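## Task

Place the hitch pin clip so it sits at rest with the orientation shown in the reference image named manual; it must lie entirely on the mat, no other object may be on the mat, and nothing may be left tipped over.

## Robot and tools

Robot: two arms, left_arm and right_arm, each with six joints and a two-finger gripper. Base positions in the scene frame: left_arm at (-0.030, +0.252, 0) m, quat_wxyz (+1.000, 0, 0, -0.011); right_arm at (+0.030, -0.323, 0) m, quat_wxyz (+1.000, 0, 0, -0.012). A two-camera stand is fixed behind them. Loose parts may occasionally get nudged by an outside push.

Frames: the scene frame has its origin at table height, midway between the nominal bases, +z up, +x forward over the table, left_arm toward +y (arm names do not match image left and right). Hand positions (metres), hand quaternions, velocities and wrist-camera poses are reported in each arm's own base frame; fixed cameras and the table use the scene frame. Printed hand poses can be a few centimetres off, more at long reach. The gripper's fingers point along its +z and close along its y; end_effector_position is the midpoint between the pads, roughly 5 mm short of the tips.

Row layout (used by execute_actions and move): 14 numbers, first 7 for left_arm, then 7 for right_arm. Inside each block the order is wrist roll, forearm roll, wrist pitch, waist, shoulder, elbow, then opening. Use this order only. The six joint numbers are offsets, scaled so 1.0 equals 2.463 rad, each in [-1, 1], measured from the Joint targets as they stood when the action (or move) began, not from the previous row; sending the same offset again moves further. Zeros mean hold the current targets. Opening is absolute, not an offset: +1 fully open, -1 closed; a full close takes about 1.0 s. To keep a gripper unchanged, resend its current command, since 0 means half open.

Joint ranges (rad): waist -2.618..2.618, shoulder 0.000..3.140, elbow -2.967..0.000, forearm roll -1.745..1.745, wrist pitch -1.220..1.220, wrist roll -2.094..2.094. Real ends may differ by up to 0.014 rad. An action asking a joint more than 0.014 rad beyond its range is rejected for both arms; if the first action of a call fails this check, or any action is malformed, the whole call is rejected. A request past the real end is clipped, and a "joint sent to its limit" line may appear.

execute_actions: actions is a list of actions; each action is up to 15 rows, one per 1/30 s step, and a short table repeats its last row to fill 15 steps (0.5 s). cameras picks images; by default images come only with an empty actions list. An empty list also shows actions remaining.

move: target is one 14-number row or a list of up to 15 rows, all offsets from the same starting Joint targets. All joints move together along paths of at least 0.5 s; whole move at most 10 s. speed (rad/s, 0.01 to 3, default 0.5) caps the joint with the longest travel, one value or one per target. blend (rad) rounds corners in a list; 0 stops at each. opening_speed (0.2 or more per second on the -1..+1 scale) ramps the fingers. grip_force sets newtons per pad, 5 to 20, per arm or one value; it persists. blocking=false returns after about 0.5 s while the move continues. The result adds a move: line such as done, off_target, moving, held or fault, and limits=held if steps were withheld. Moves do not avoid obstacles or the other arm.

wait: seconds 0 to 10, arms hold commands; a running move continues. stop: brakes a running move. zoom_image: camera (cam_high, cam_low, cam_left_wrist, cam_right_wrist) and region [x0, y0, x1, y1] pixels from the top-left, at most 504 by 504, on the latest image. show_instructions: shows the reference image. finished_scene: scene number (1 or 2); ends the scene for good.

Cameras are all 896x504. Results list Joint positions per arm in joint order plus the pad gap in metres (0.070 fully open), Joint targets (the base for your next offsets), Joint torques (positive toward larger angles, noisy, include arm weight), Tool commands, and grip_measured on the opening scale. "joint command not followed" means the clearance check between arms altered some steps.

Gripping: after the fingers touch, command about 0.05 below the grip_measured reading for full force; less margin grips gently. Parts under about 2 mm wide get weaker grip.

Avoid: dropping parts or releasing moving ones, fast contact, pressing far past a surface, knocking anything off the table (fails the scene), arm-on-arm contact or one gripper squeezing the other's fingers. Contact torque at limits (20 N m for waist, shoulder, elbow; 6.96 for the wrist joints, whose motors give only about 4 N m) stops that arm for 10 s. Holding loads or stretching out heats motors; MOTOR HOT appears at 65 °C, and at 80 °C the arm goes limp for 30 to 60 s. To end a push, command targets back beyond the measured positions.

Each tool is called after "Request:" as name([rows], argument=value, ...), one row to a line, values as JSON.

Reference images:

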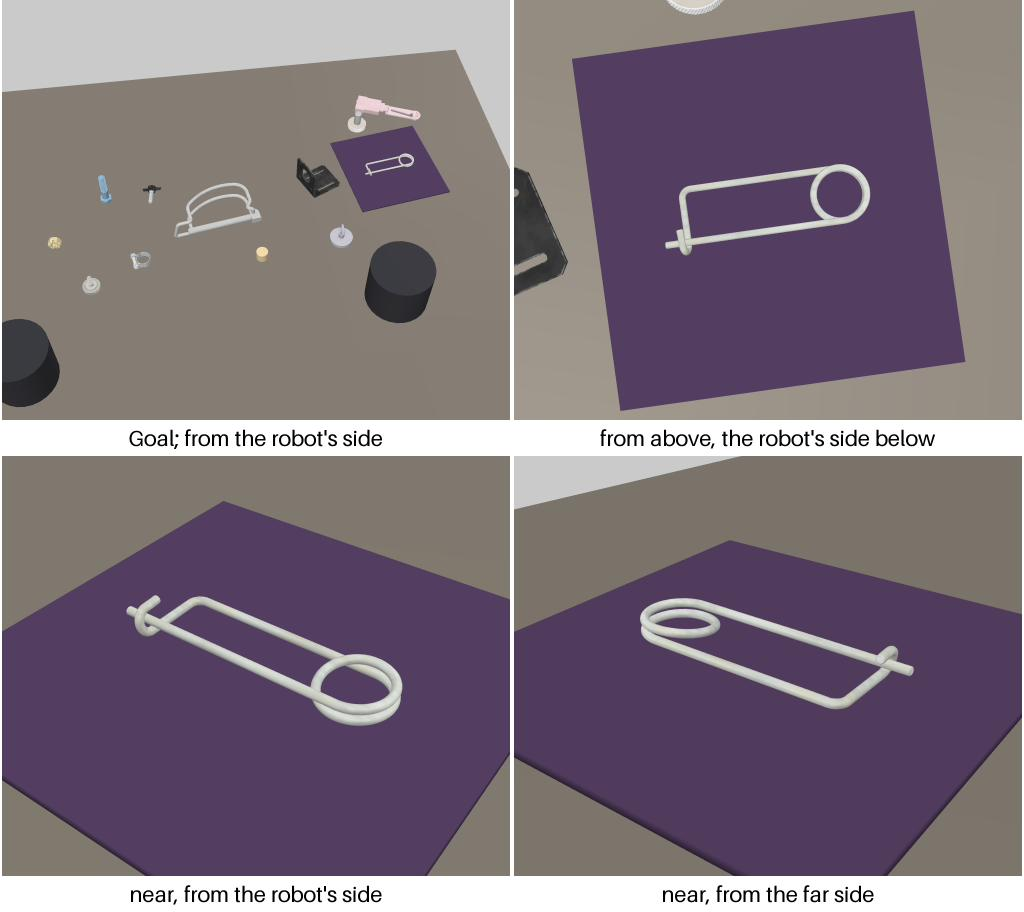

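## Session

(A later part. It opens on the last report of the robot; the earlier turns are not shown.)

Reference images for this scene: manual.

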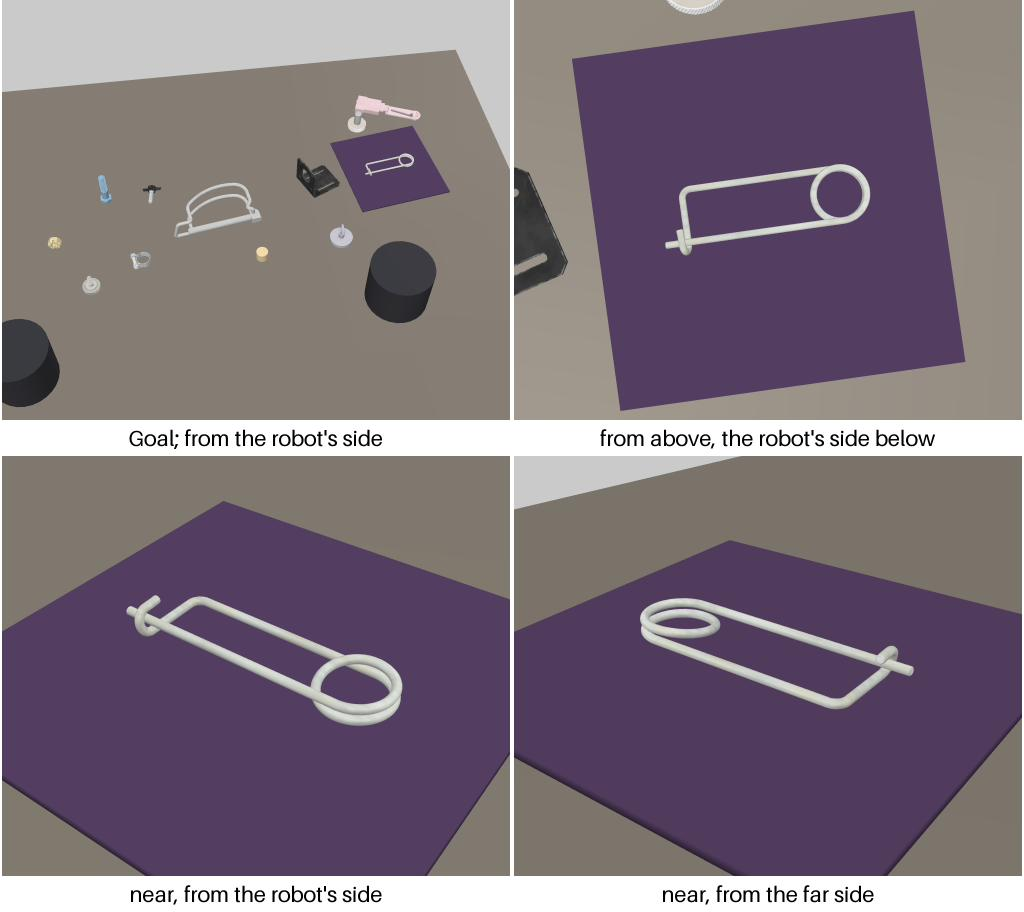

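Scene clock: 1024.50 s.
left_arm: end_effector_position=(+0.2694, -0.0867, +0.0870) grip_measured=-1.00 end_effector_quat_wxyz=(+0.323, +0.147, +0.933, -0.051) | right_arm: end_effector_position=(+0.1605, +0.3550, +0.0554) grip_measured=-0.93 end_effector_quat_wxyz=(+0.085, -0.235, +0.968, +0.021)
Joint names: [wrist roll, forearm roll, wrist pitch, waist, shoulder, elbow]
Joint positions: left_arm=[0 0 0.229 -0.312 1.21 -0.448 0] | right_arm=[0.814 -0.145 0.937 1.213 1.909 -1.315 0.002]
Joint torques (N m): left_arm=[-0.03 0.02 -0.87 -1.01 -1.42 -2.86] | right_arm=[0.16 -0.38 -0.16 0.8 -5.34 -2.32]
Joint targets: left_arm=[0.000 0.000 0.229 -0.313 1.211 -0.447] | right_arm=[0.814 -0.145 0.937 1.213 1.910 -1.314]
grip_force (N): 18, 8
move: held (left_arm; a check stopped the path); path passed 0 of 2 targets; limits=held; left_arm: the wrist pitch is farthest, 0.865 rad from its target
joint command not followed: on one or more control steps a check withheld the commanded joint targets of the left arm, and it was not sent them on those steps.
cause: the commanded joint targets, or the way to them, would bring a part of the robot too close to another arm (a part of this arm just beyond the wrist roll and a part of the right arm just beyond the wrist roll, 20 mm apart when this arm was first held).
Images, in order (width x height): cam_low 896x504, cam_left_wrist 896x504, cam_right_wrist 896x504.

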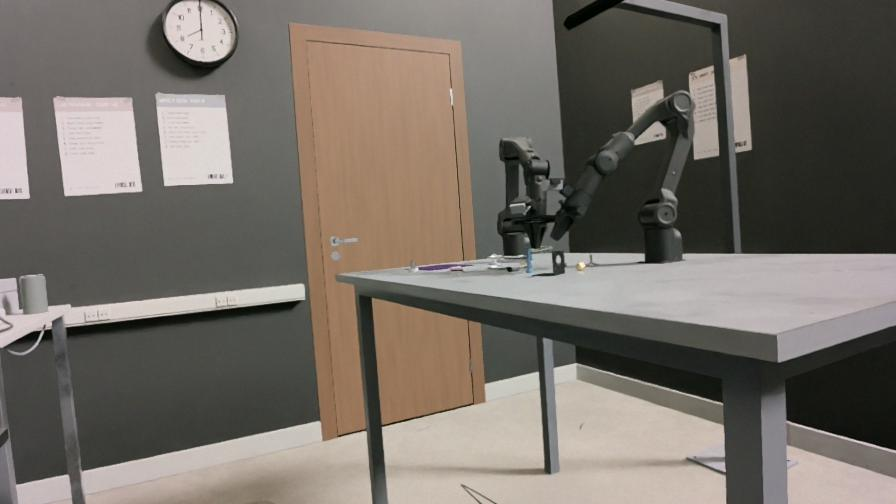

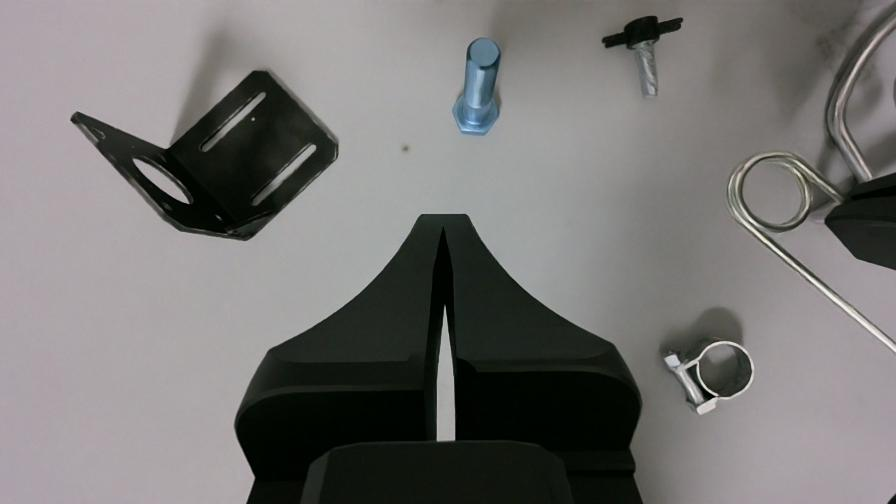

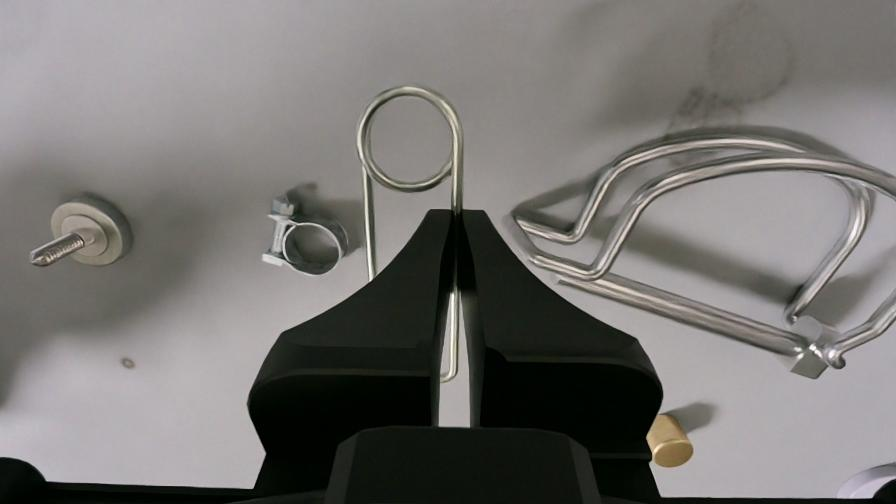

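Request:
move([
  [0,0,0.0305,0,-0.2083,0.0227,-1,0,0,0,0,0,0,-1],
  [0,0,0.0305,-0.2421,-0.2083,0.0227,-1,-0.4730,0.3804,-0.0244,-0.1876,-0.0942,0.1311,-1],
], speed=[0.8,0.8], blend=[0.1,0], cameras=["all"])

Scene clock: 1364.13 s.
left_arm: end_effector_position=(+0.1533, -0.1976, +0.1903) grip_measured=-1.00 end_effector_quat_wxyz=(+0.450, +0.381, +0.777, -0.220) | right_arm: end_effector_position=(+0.1638, +0.3189, +0.0973) grip_measured=-0.93 end_effector_quat_wxyz=(-0.019, -0.284, +0.907, +0.310)
Joint names: [wrist roll, forearm roll, wrist pitch, waist, shoulder, elbow]
Joint positions: left_arm=[0 0 0.303 -0.911 0.698 -0.392 0] | right_arm=[-0.351 0.792 0.878 0.75 1.678 -0.991 0.002]
Joint torques (N m): left_arm=[-0.03 0 -1.16 0.13 1.21 -3.35] | right_arm=[0.03 0.52 0.06 0.71 -4.33 -2.73]
Joint targets: left_arm=[0.000 0.000 0.304 -0.909 0.698 -0.391] | right_arm=[-0.351 0.792 0.877 0.751 1.678 -0.991]
grip_force (N): 18, 8
move: done

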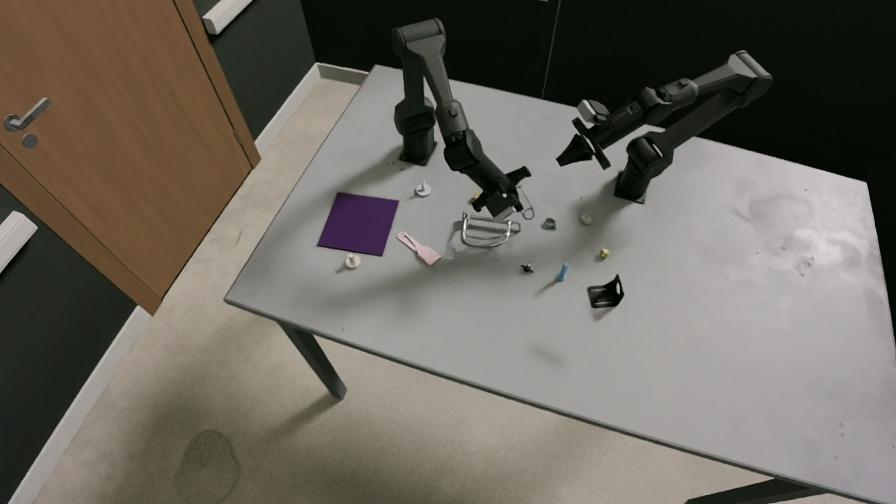

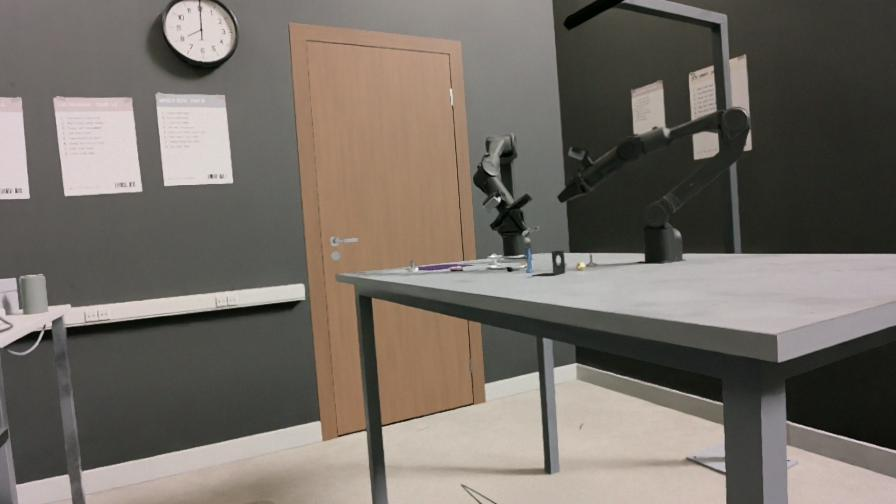

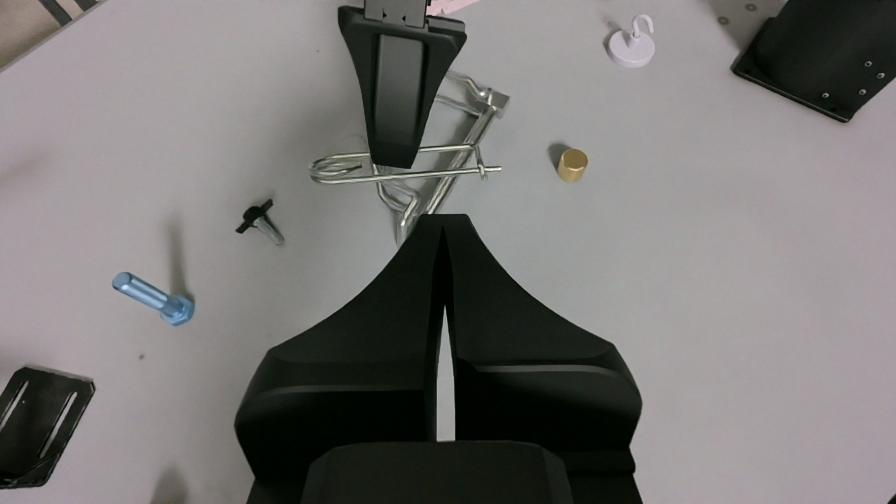

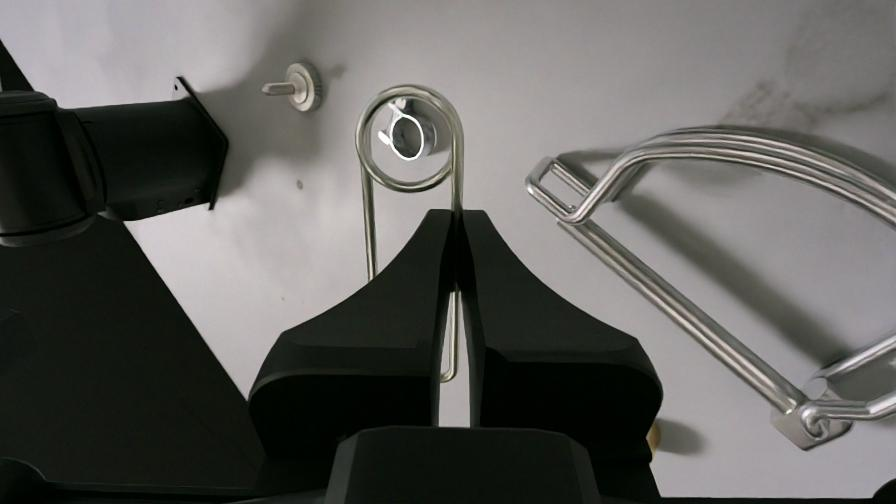

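Request:
move(target=[0,0,-0.1971,-0.0073,0.2068,-0.0097,-1,0,0,0,0,0,0,-1], speed=0.6, cameras=["cam_left_wrist","cam_right_wrist"])

Scene clock: 1400.37 s.
left_arm: end_effector_position=(+0.1998, -0.2663, +0.1433) grip_measured=-1.00 end_effector_quat_wxyz=(+0.447, +0.388, +0.775, -0.223) | right_arm: end_effector_position=(+0.1638, +0.3189, +0.0973) grip_measured=-0.93 end_effector_quat_wxyz=(-0.019, -0.284, +0.907, +0.310)
Joint names: [wrist roll, forearm roll, wrist pitch, waist, shoulder, elbow]
Joint positions: left_arm=[0 0 -0.182 -0.927 1.209 -0.415 0] | right_arm=[-0.351 0.792 0.878 0.75 1.678 -0.991 0.002]
Joint torques (N m): left_arm=[-0.03 0.04 -0.95 -0.91 -3.36 -3.95] | right_arm=[-0.09 0.53 0.22 0.83 -3.75 -3.51]
Joint targets: left_arm=[0.000 0.000 -0.181 -0.927 1.207 -0.415] | right_arm=[-0.351 0.792 0.877 0.751 1.678 -0.991]
grip_force (N): 18, 8
move: done
Images, in order (width x height): cam_left_wrist 896x504, cam_right_wrist 896x504.

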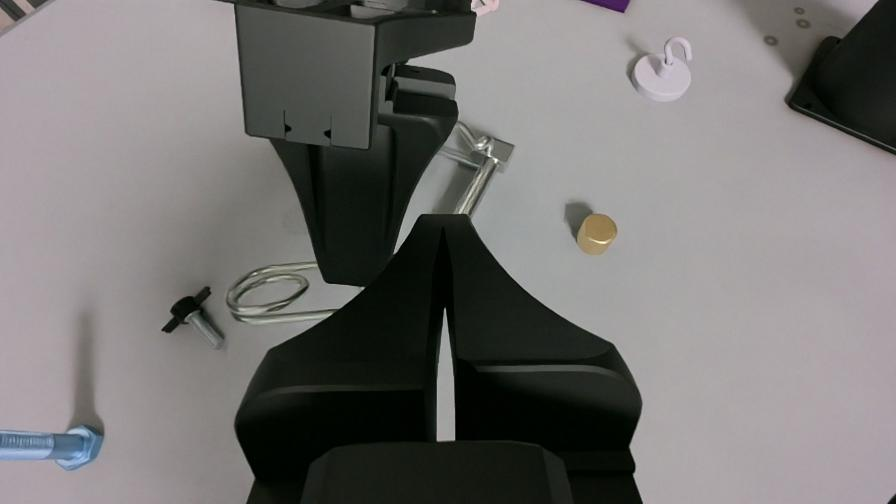

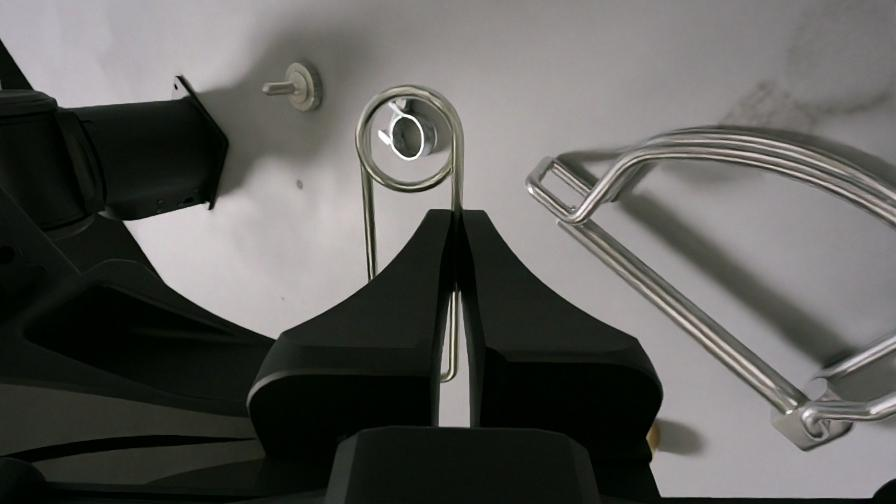

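Request:
zoom_image(camera="cam_left_wrist", region=[200, 200, 500, 370])

Scaled by 1.680 from the camera's 896x504 image, which has a finer 1280x720 frame.

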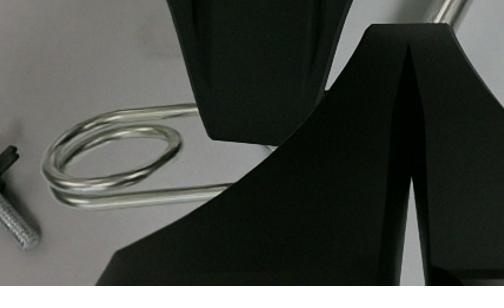

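Request:
move([
  [0,0,-0.0227,0,0.0051,0.0176,-1,0,0,0,0,0,0,-1],
  [0,0,-0.0727,0,0.0291,0.0436,-1,0,0,0,0,0,0,-1],
], speed=0.15, blend=[0.02,0], cameras=["cam_left_wrist","cam_right_wrist"])

Scene clock: 1482.20 s.
left_arm: end_effector_position=(+0.1942, -0.2589, +0.1136) grip_measured=-1.00 end_effector_quat_wxyz=(+0.447, +0.387, +0.775, -0.224) | right_arm: end_effector_position=(+0.1639, +0.3187, +0.0972) grip_measured=-0.93 end_effector_quat_wxyz=(-0.019, -0.284, +0.907, +0.310)
Joint names: [wrist roll, forearm roll, wrist pitch, waist, shoulder, elbow]
Joint positions: left_arm=[0 0 -0.361 -0.927 1.279 -0.307 0] | right_arm=[-0.351 0.791 0.878 0.75 1.678 -0.991 0.002]
Joint torques (N m): left_arm=[-0.03 0.09 -0.93 -0.67 -1.87 -2.81] | right_arm=[-0.02 1.12 0.21 0.84 -4.1 -3.5]
Joint targets: left_arm=[0.000 0.000 -0.360 -0.927 1.279 -0.308] | right_arm=[-0.351 0.792 0.877 0.751 1.678 -0.991]
grip_force (N): 18, 8
move: done
Images, in order (width x height): cam_left_wrist 896x504, cam_right_wrist 896x504.

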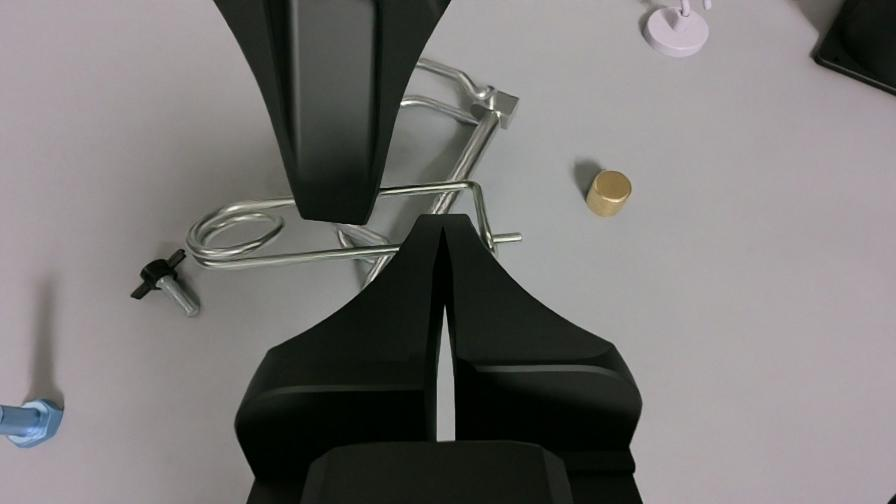

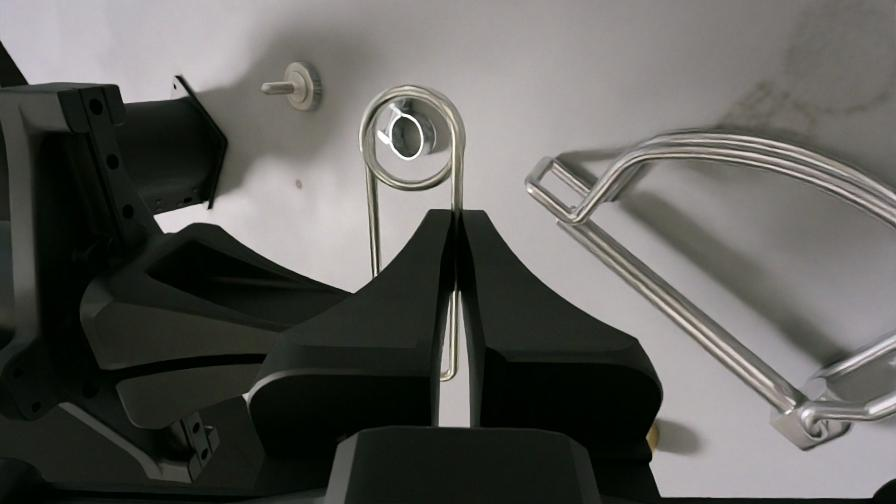

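Request:
move([
  [0,0,-0.0289,0,0.0205,0.0084,-1,0,0,0,0,0,0,-1],
], speed=0.15, cameras=["cam_left_wrist","cam_right_wrist"])

Scene clock: 1492.90 s.
left_arm: end_effector_position=(+0.1951, -0.2600, +0.1037) grip_measured=-1.00 end_effector_quat_wxyz=(+0.448, +0.387, +0.774, -0.224) | right_arm: end_effector_position=(+0.1631, +0.3193, +0.0974) grip_measured=-0.92 end_effector_quat_wxyz=(-0.019, -0.285, +0.907, +0.311)
Joint names: [wrist roll, forearm roll, wrist pitch, waist, shoulder, elbow]
Joint positions: left_arm=[0 0 -0.433 -0.927 1.33 -0.288 0] | right_arm=[-0.351 0.793 0.878 0.752 1.678 -0.991 0.003]
Joint torques (N m): left_arm=[-0.03 -0.08 -0.95 -0.26 -2.68 -1.92] | right_arm=[-0.08 0.56 -0.01 -0.25 -4.42 -3.52]
Joint targets: left_arm=[0.000 0.000 -0.432 -0.927 1.329 -0.287] | right_arm=[-0.351 0.792 0.877 0.751 1.678 -0.991]
grip_force (N): 18, 8
move: done
Images, in order (width x height): cam_left_wrist 896x504, cam_right_wrist 896x504.

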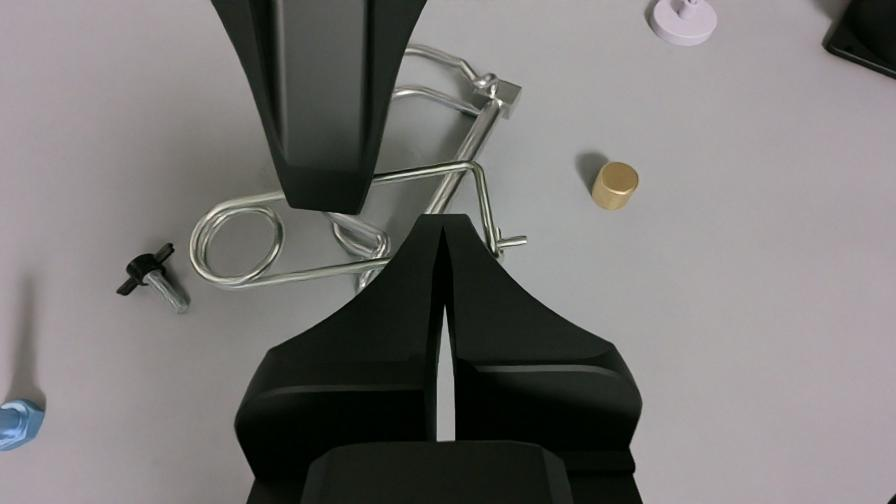

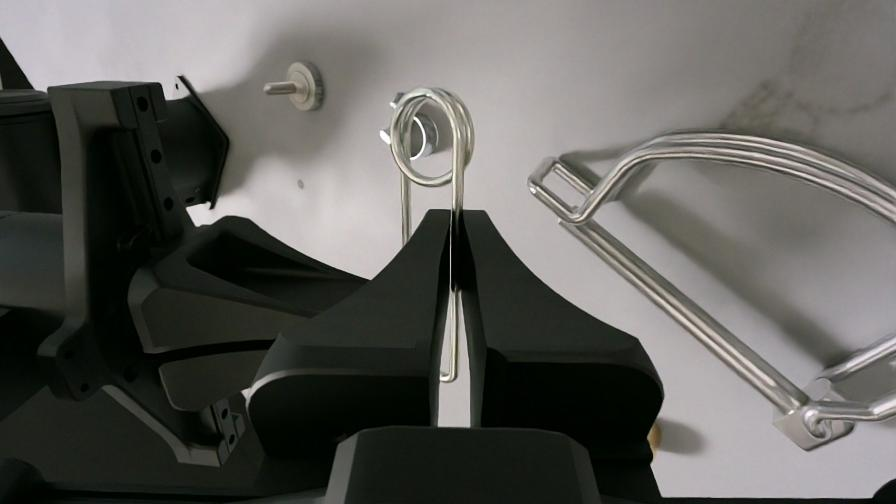

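Request:
move([
  [0,0,-0.0309,0,0.0257,0.0052,-1,0,0,0,0,0,0,-1],
  [0,0,-0.0424,0,0.0411,0.0012,-1,0,0,0,0,0,0,-1],
], speed=0.15, blend=[0.01,0], cameras=["cam_left_wrist","cam_right_wrist"])

Scene clock: 1504.73 s.
left_arm: end_effector_position=(+0.1996, -0.2661, +0.0889) grip_measured=-1.00 end_effector_quat_wxyz=(+0.447, +0.387, +0.775, -0.223) | right_arm: end_effector_position=(+0.1636, +0.3191, +0.0973) grip_measured=-0.93 end_effector_quat_wxyz=(-0.019, -0.285, +0.907, +0.310)
Joint names: [wrist roll, forearm roll, wrist pitch, waist, shoulder, elbow]
Joint positions: left_arm=[0 0 -0.537 -0.927 1.431 -0.283 0] | right_arm=[-0.351 0.792 0.877 0.752 1.678 -0.991 0.002]
Joint torques (N m): left_arm=[-0.03 -0.07 -0.95 -0.02 -3.48 -3.04] | right_arm=[-0.04 0.85 0.19 0.2 -3.97 -3.48]
Joint targets: left_arm=[0.000 0.000 -0.536 -0.927 1.430 -0.284] | right_arm=[-0.351 0.792 0.877 0.751 1.678 -0.991]
grip_force (N): 18, 8
move: done
Images, in order (width x height): cam_left_wrist 896x504, cam_right_wrist 896x504.

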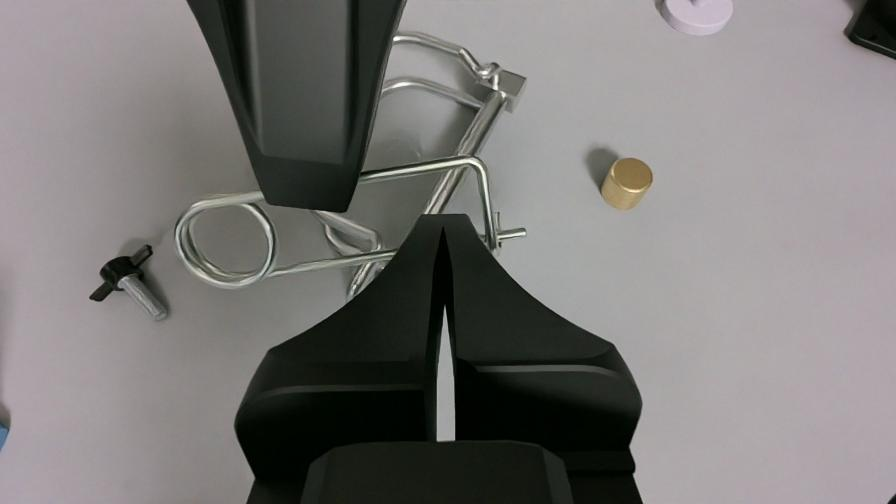

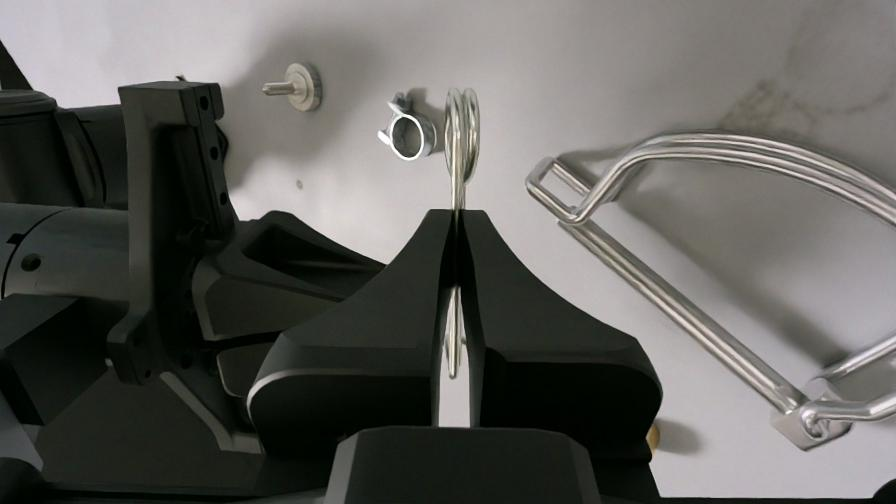

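Request:
zoom_image(camera="cam_right_wrist", region=[380, 70, 540, 400])

Scaled by 1.527 from the camera's 896x504 image, which has a finer 1280x720 frame.

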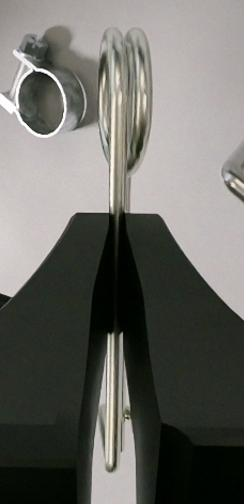

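Request:
move([
  [0,0,0.0990,0,-0.1283,0.0296,-1,0,0,0,0,0,0,-1],
  [0,0,0.3411,0.1328,-0.2973,-0.0435,-1,0.3687,-0.2054,0.1190,-0.1665,-0.1389,0.0288,-1],
  [0,0,0.7008,0.6200,-0.0280,-0.2481,-1,0.7373,-0.4110,0.0013,-0.3330,-0.0336,0.0581,-1],
], speed=[0.3,0.8,0.7], blend=[0.05,0.15,0], cameras=["cam_right_wrist","cam_high"])

Scene clock: 1602.83 s.
left_arm: end_effector_position=(+0.1820, +0.1248, +0.1131) grip_measured=-1.00 end_effector_quat_wxyz=(+0.001, -0.296, +0.955, +0.000) | right_arm: end_effector_position=(+0.2629, -0.0559, +0.0493) grip_measured=-0.93 end_effector_quat_wxyz=(+0.067, +0.640, +0.763, -0.056)
Joint names: [wrist roll, forearm roll, wrist pitch, waist, shoulder, elbow]
Joint positions: left_arm=[0 0 1.19 0.601 1.362 -0.896 0] | right_arm=[1.465 -0.221 0.88 -0.07 1.596 -0.848 0.002]
Joint torques (N m): left_arm=[-0.03 -0.08 -0.15 -0.98 -4.13 -2.96] | right_arm=[0 -0.13 0.16 0.58 -3.83 -2.32]
Joint targets: left_arm=[0.000 0.000 1.190 0.600 1.361 -0.895] | right_arm=[1.465 -0.220 0.880 -0.069 1.595 -0.848]
grip_force (N): 18, 8
move: done
Images, in order (width x height): cam_high 896x504, cam_right_wrist 896x504.

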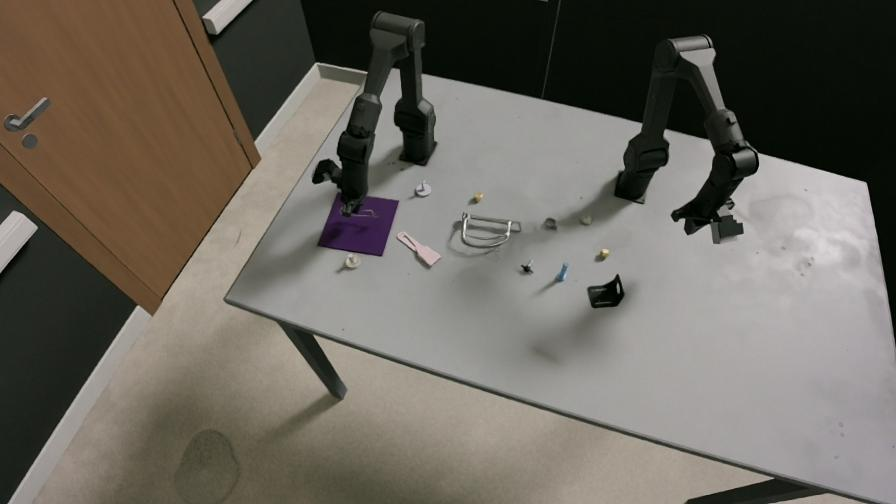

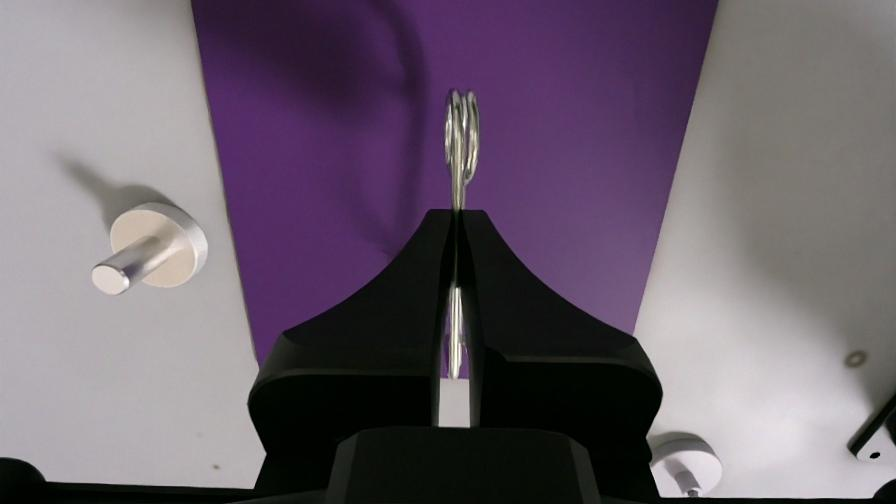

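Request:
move([
  [0,0,0,0,0,0,-1,0.0095,-0.0063,-0.0306,0,0.0162,0.0153,-1],
  [0,0,0,0,0,0,-1,0.0118,-0.0073,-0.0350,0.0008,0.0215,0.0145,-1],
], speed=[0.1,0.02], blend=[0.003,0], grip_force=[18,6], cameras=["cam_right_wrist"])

Scene clock: 1666.57 s.
left_arm: end_effector_position=(+0.1821, +0.1246, +0.1131) grip_measured=-1.00 end_effector_quat_wxyz=(+0.001, -0.295, +0.955, +0.000) | right_arm: end_effector_position=(+0.2648, -0.0554, +0.0284) grip_measured=-0.93 end_effector_quat_wxyz=(+0.066, +0.641, +0.763, -0.056)
Joint names: [wrist roll, forearm roll, wrist pitch, waist, shoulder, elbow]
Joint positions: left_arm=[0 0 1.19 0.6 1.362 -0.896 0] | right_arm=[1.494 -0.238 0.794 -0.068 1.648 -0.812 0.002]
Joint torques (N m): left_arm=[-0.03 -0.08 -0.12 -0.96 -4.29 -2.09] | right_arm=[0.11 -0.31 0.12 0.68 -2.07 -2.07]
Joint targets: left_arm=[0.000 0.000 1.190 0.600 1.361 -0.895] | right_arm=[1.494 -0.238 0.794 -0.067 1.648 -0.812]
grip_force (N): 18, 6
move: done
Images, in order (width x height): cam_right_wrist 896x504.

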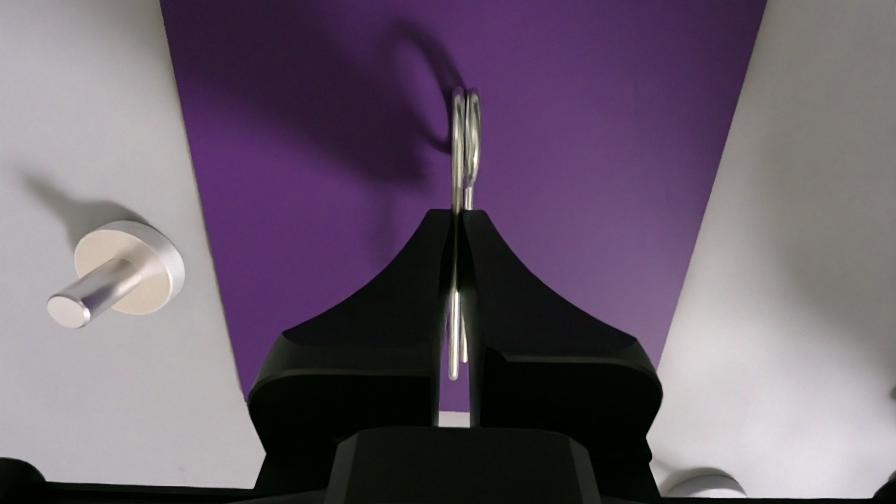

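Request:
move([
  [0,0,0,0,0,0,-1,0.0031,-0.0005,-0.0011,0.0026,0.0108,-0.0092,-1],
  [0,0,0,0,0,0,-1,0.0075,-0.0020,-0.0068,0.0048,0.0237,-0.0158,-1],
], speed=[0.03,0.03], blend=[0.004,0], cameras=["cam_right_wrist"])

Scene clock: 1679.83 s.
left_arm: end_effector_position=(+0.1821, +0.1246, +0.1131) grip_measured=-1.00 end_effector_quat_wxyz=(+0.001, -0.295, +0.955, +0.000) | right_arm: end_effector_position=(+0.2783, -0.0531, +0.0208) grip_measured=-0.93 end_effector_quat_wxyz=(+0.067, +0.640, +0.763, -0.056)
Joint names: [wrist roll, forearm roll, wrist pitch, waist, shoulder, elbow]
Joint positions: left_arm=[0 0 1.19 0.6 1.362 -0.896 0] | right_arm=[1.512 -0.243 0.777 -0.056 1.706 -0.851 0.002]
Joint torques (N m): left_arm=[-0.03 -0.08 -0.08 -0.96 -4.29 -2.1] | right_arm=[0.12 -0.4 0.01 0.75 -3.63 -2.84]
Joint targets: left_arm=[0.000 0.000 1.190 0.600 1.361 -0.895] | right_arm=[1.513 -0.243 0.777 -0.055 1.707 -0.851]
grip_force (N): 18, 6
move: done
Images, in order (width x height): cam_right_wrist 896x504.

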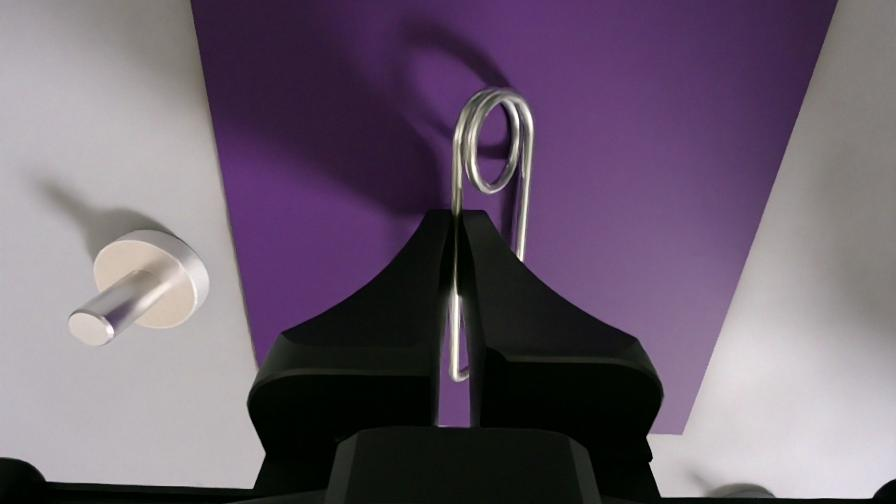

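Request:
move([
  [0,0,0,0,0,0,-1,0.0037,-0.0019,-0.0070,0.0011,0.0093,-0.0019,-1],
  [0,0,0,0,0,0,-1,0.0066,-0.0036,-0.0131,0.0017,0.0156,-0.0018,-1],
  [0,0,0,0,0,0,-1,0.0082,-0.0047,-0.0168,0.0019,0.0188,-0.0012,-1],
], speed=[0.03,0.03,0.02], blend=[0.004,0.003,0], cameras=["cam_right_wrist"])

Scene clock: 1694.03 s.
left_arm: end_effector_position=(+0.1821, +0.1246, +0.1131) grip_measured=-1.00 end_effector_quat_wxyz=(+0.001, -0.295, +0.955, +0.000) | right_arm: end_effector_position=(+0.2841, -0.0522, +0.0087) grip_measured=-0.93 end_effector_quat_wxyz=(+0.067, +0.641, +0.763, -0.056)
Joint names: [wrist roll, forearm roll, wrist pitch, waist, shoulder, elbow]
Joint positions: left_arm=[0 0 1.19 0.6 1.362 -0.896 0] | right_arm=[1.533 -0.254 0.736 -0.051 1.753 -0.855 0.003]
Joint torques (N m): left_arm=[-0.03 -0.08 -0.05 -0.95 -4.3 -2.1] | right_arm=[0.13 -0.33 -0.01 0.82 -3.45 -1.42]
Joint targets: left_arm=[0.000 0.000 1.190 0.600 1.361 -0.895] | right_arm=[1.533 -0.255 0.736 -0.051 1.753 -0.854]
grip_force (N): 18, 6
move: done
Images, in order (width x height): cam_right_wrist 896x504.

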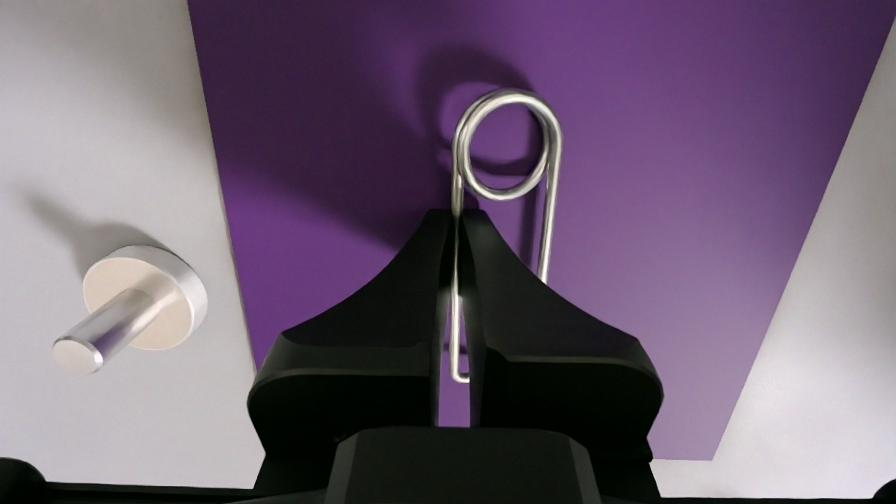

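Request:
move(target=[0,0,0,0,0,0,-1,0,0,0,0,0,0,-0.6], opening_speed=0.4, cameras=["cam_right_wrist"])

Scene clock: 1707.03 s.
left_arm: end_effector_position=(+0.1821, +0.1246, +0.1131) grip_measured=-1.00 end_effector_quat_wxyz=(+0.001, -0.295, +0.955, +0.000) | right_arm: end_effector_position=(+0.2838, -0.0522, +0.0085) grip_measured=-0.60 end_effector_quat_wxyz=(+0.067, +0.641, +0.763, -0.056)
Joint names: [wrist roll, forearm roll, wrist pitch, waist, shoulder, elbow]
Joint positions: left_arm=[0 0 1.19 0.6 1.362 -0.896 0] | right_arm=[1.533 -0.254 0.736 -0.051 1.753 -0.854 0.014]
Joint torques (N m): left_arm=[-0.03 -0.08 -0.01 -0.95 -4.3 -2.11] | right_arm=[-0.04 -0.17 0.01 0.83 -3.27 -1.56]
Joint targets: left_arm=[0.000 0.000 1.190 0.600 1.361 -0.895] | right_arm=[1.533 -0.255 0.736 -0.051 1.753 -0.854]
grip_force (N): 18, 6
move: done
Images, in order (width x height): cam_right_wrist 896x504.

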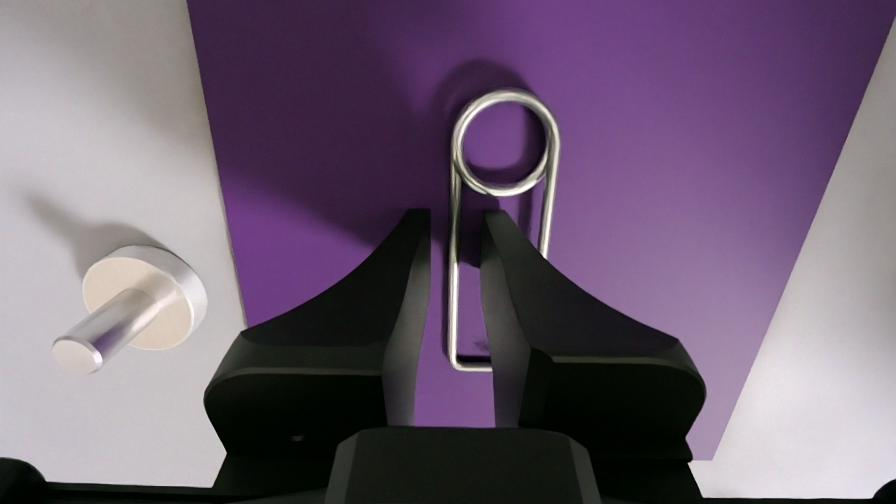

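Request:
move(target=[0,0,0,0,0,0,-1,-0.0378,0.0240,0.1296,0,-0.0640,-0.0688,-0.6], speed=0.25, cameras=["cam_right_wrist","cam_high"])

Scene clock: 1729.63 s.
left_arm: end_effector_position=(+0.1821, +0.1246, +0.1131) grip_measured=-1.00 end_effector_quat_wxyz=(+0.001, -0.295, +0.955, +0.000) | right_arm: end_effector_position=(+0.2842, -0.0523, +0.0892) grip_measured=-0.60 end_effector_quat_wxyz=(+0.067, +0.641, +0.763, -0.056)
Joint names: [wrist roll, forearm roll, wrist pitch, waist, shoulder, elbow]
Joint positions: left_arm=[0 0 1.19 0.6 1.362 -0.896 0] | right_arm=[1.439 -0.196 1.056 -0.051 1.594 -1.025 0.014]
Joint torques (N m): left_arm=[-0.03 -0.08 0.02 -0.94 -4.3 -2.11] | right_arm=[0.16 -0.26 -0.05 0.71 -3.07 -2.23]
Joint targets: left_arm=[0.000 0.000 1.190 0.600 1.361 -0.895] | right_arm=[1.440 -0.196 1.055 -0.051 1.595 -1.023]
grip_force (N): 18, 6
move: done
Images, in order (width x height): cam_high 896x504, cam_right_wrist 896x504.

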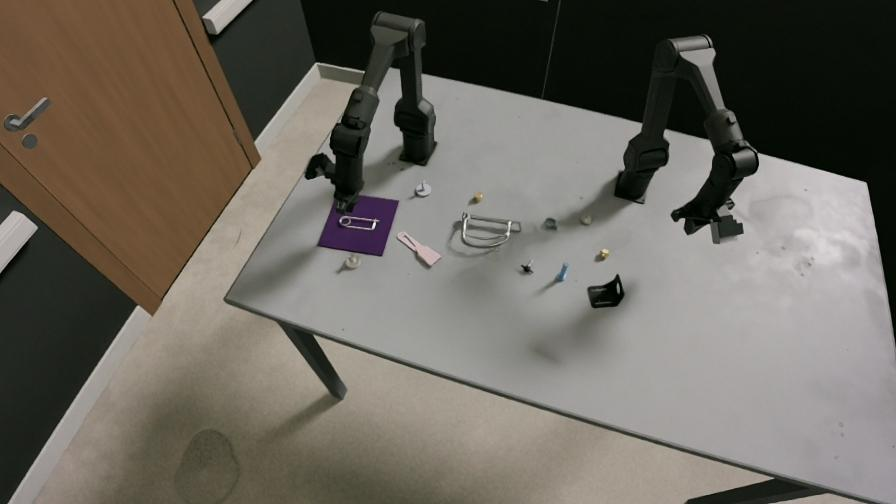

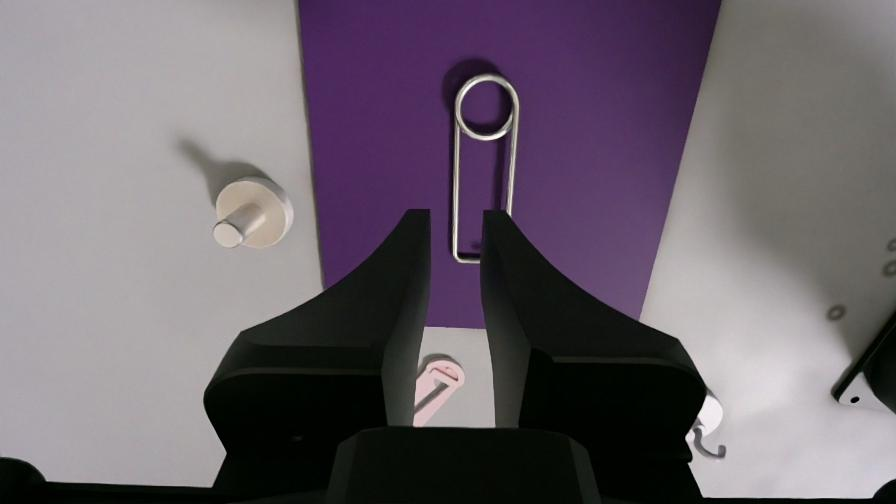

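Request:
move(target=[0,0,0,0,0,0,-1,0,0,0,0.10,-0.06,0,-0.6], speed=0.5, cameras=["cam_right_wrist"])

Scene clock: 1757.23 s.
left_arm: end_effector_position=(+0.1821, +0.1246, +0.1131) grip_measured=-1.00 end_effector_quat_wxyz=(+0.001, -0.295, +0.955, +0.000) | right_arm: end_effector_position=(+0.2899, +0.0194, +0.1316) grip_measured=-0.60 end_effector_quat_wxyz=(+0.126, +0.544, +0.829, +0.004)
Joint names: [wrist roll, forearm roll, wrist pitch, waist, shoulder, elbow]
Joint positions: left_arm=[0 0 1.19 0.6 1.362 -0.896 0] | right_arm=[1.439 -0.196 1.056 0.196 1.446 -1.024 0.014]
Joint torques (N m): left_arm=[-0.03 -0.08 0.05 -0.95 -4.27 -2.1] | right_arm=[0.1 -0.35 -0.01 -0.13 -2.24 -3.47]
Joint targets: left_arm=[0.000 0.000 1.190 0.600 1.361 -0.895] | right_arm=[1.440 -0.196 1.055 0.196 1.448 -1.023]
grip_force (N): 18, 6
move: done
Images, in order (width x height): cam_right_wrist 896x504.

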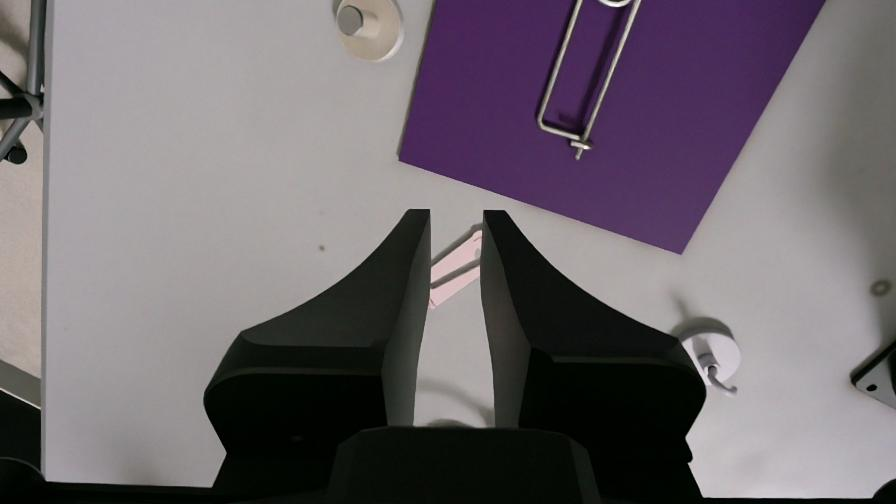

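Request:
zoom_image(camera="cam_right_wrist", region=[510, 0, 670, 180])

Scaled by 2.800 from the camera's 896x504 image, which has a finer 1280x720 frame.

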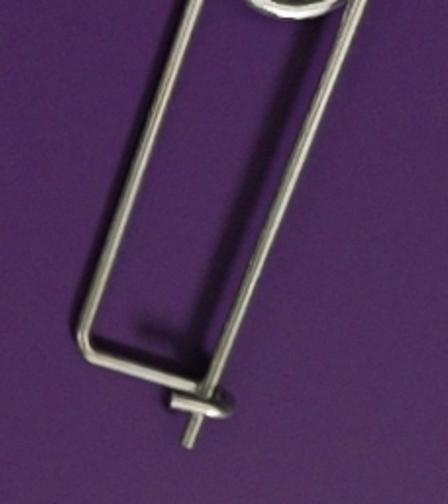

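Request:
finished_scene(scene=2)

The scene is finished: the task was done.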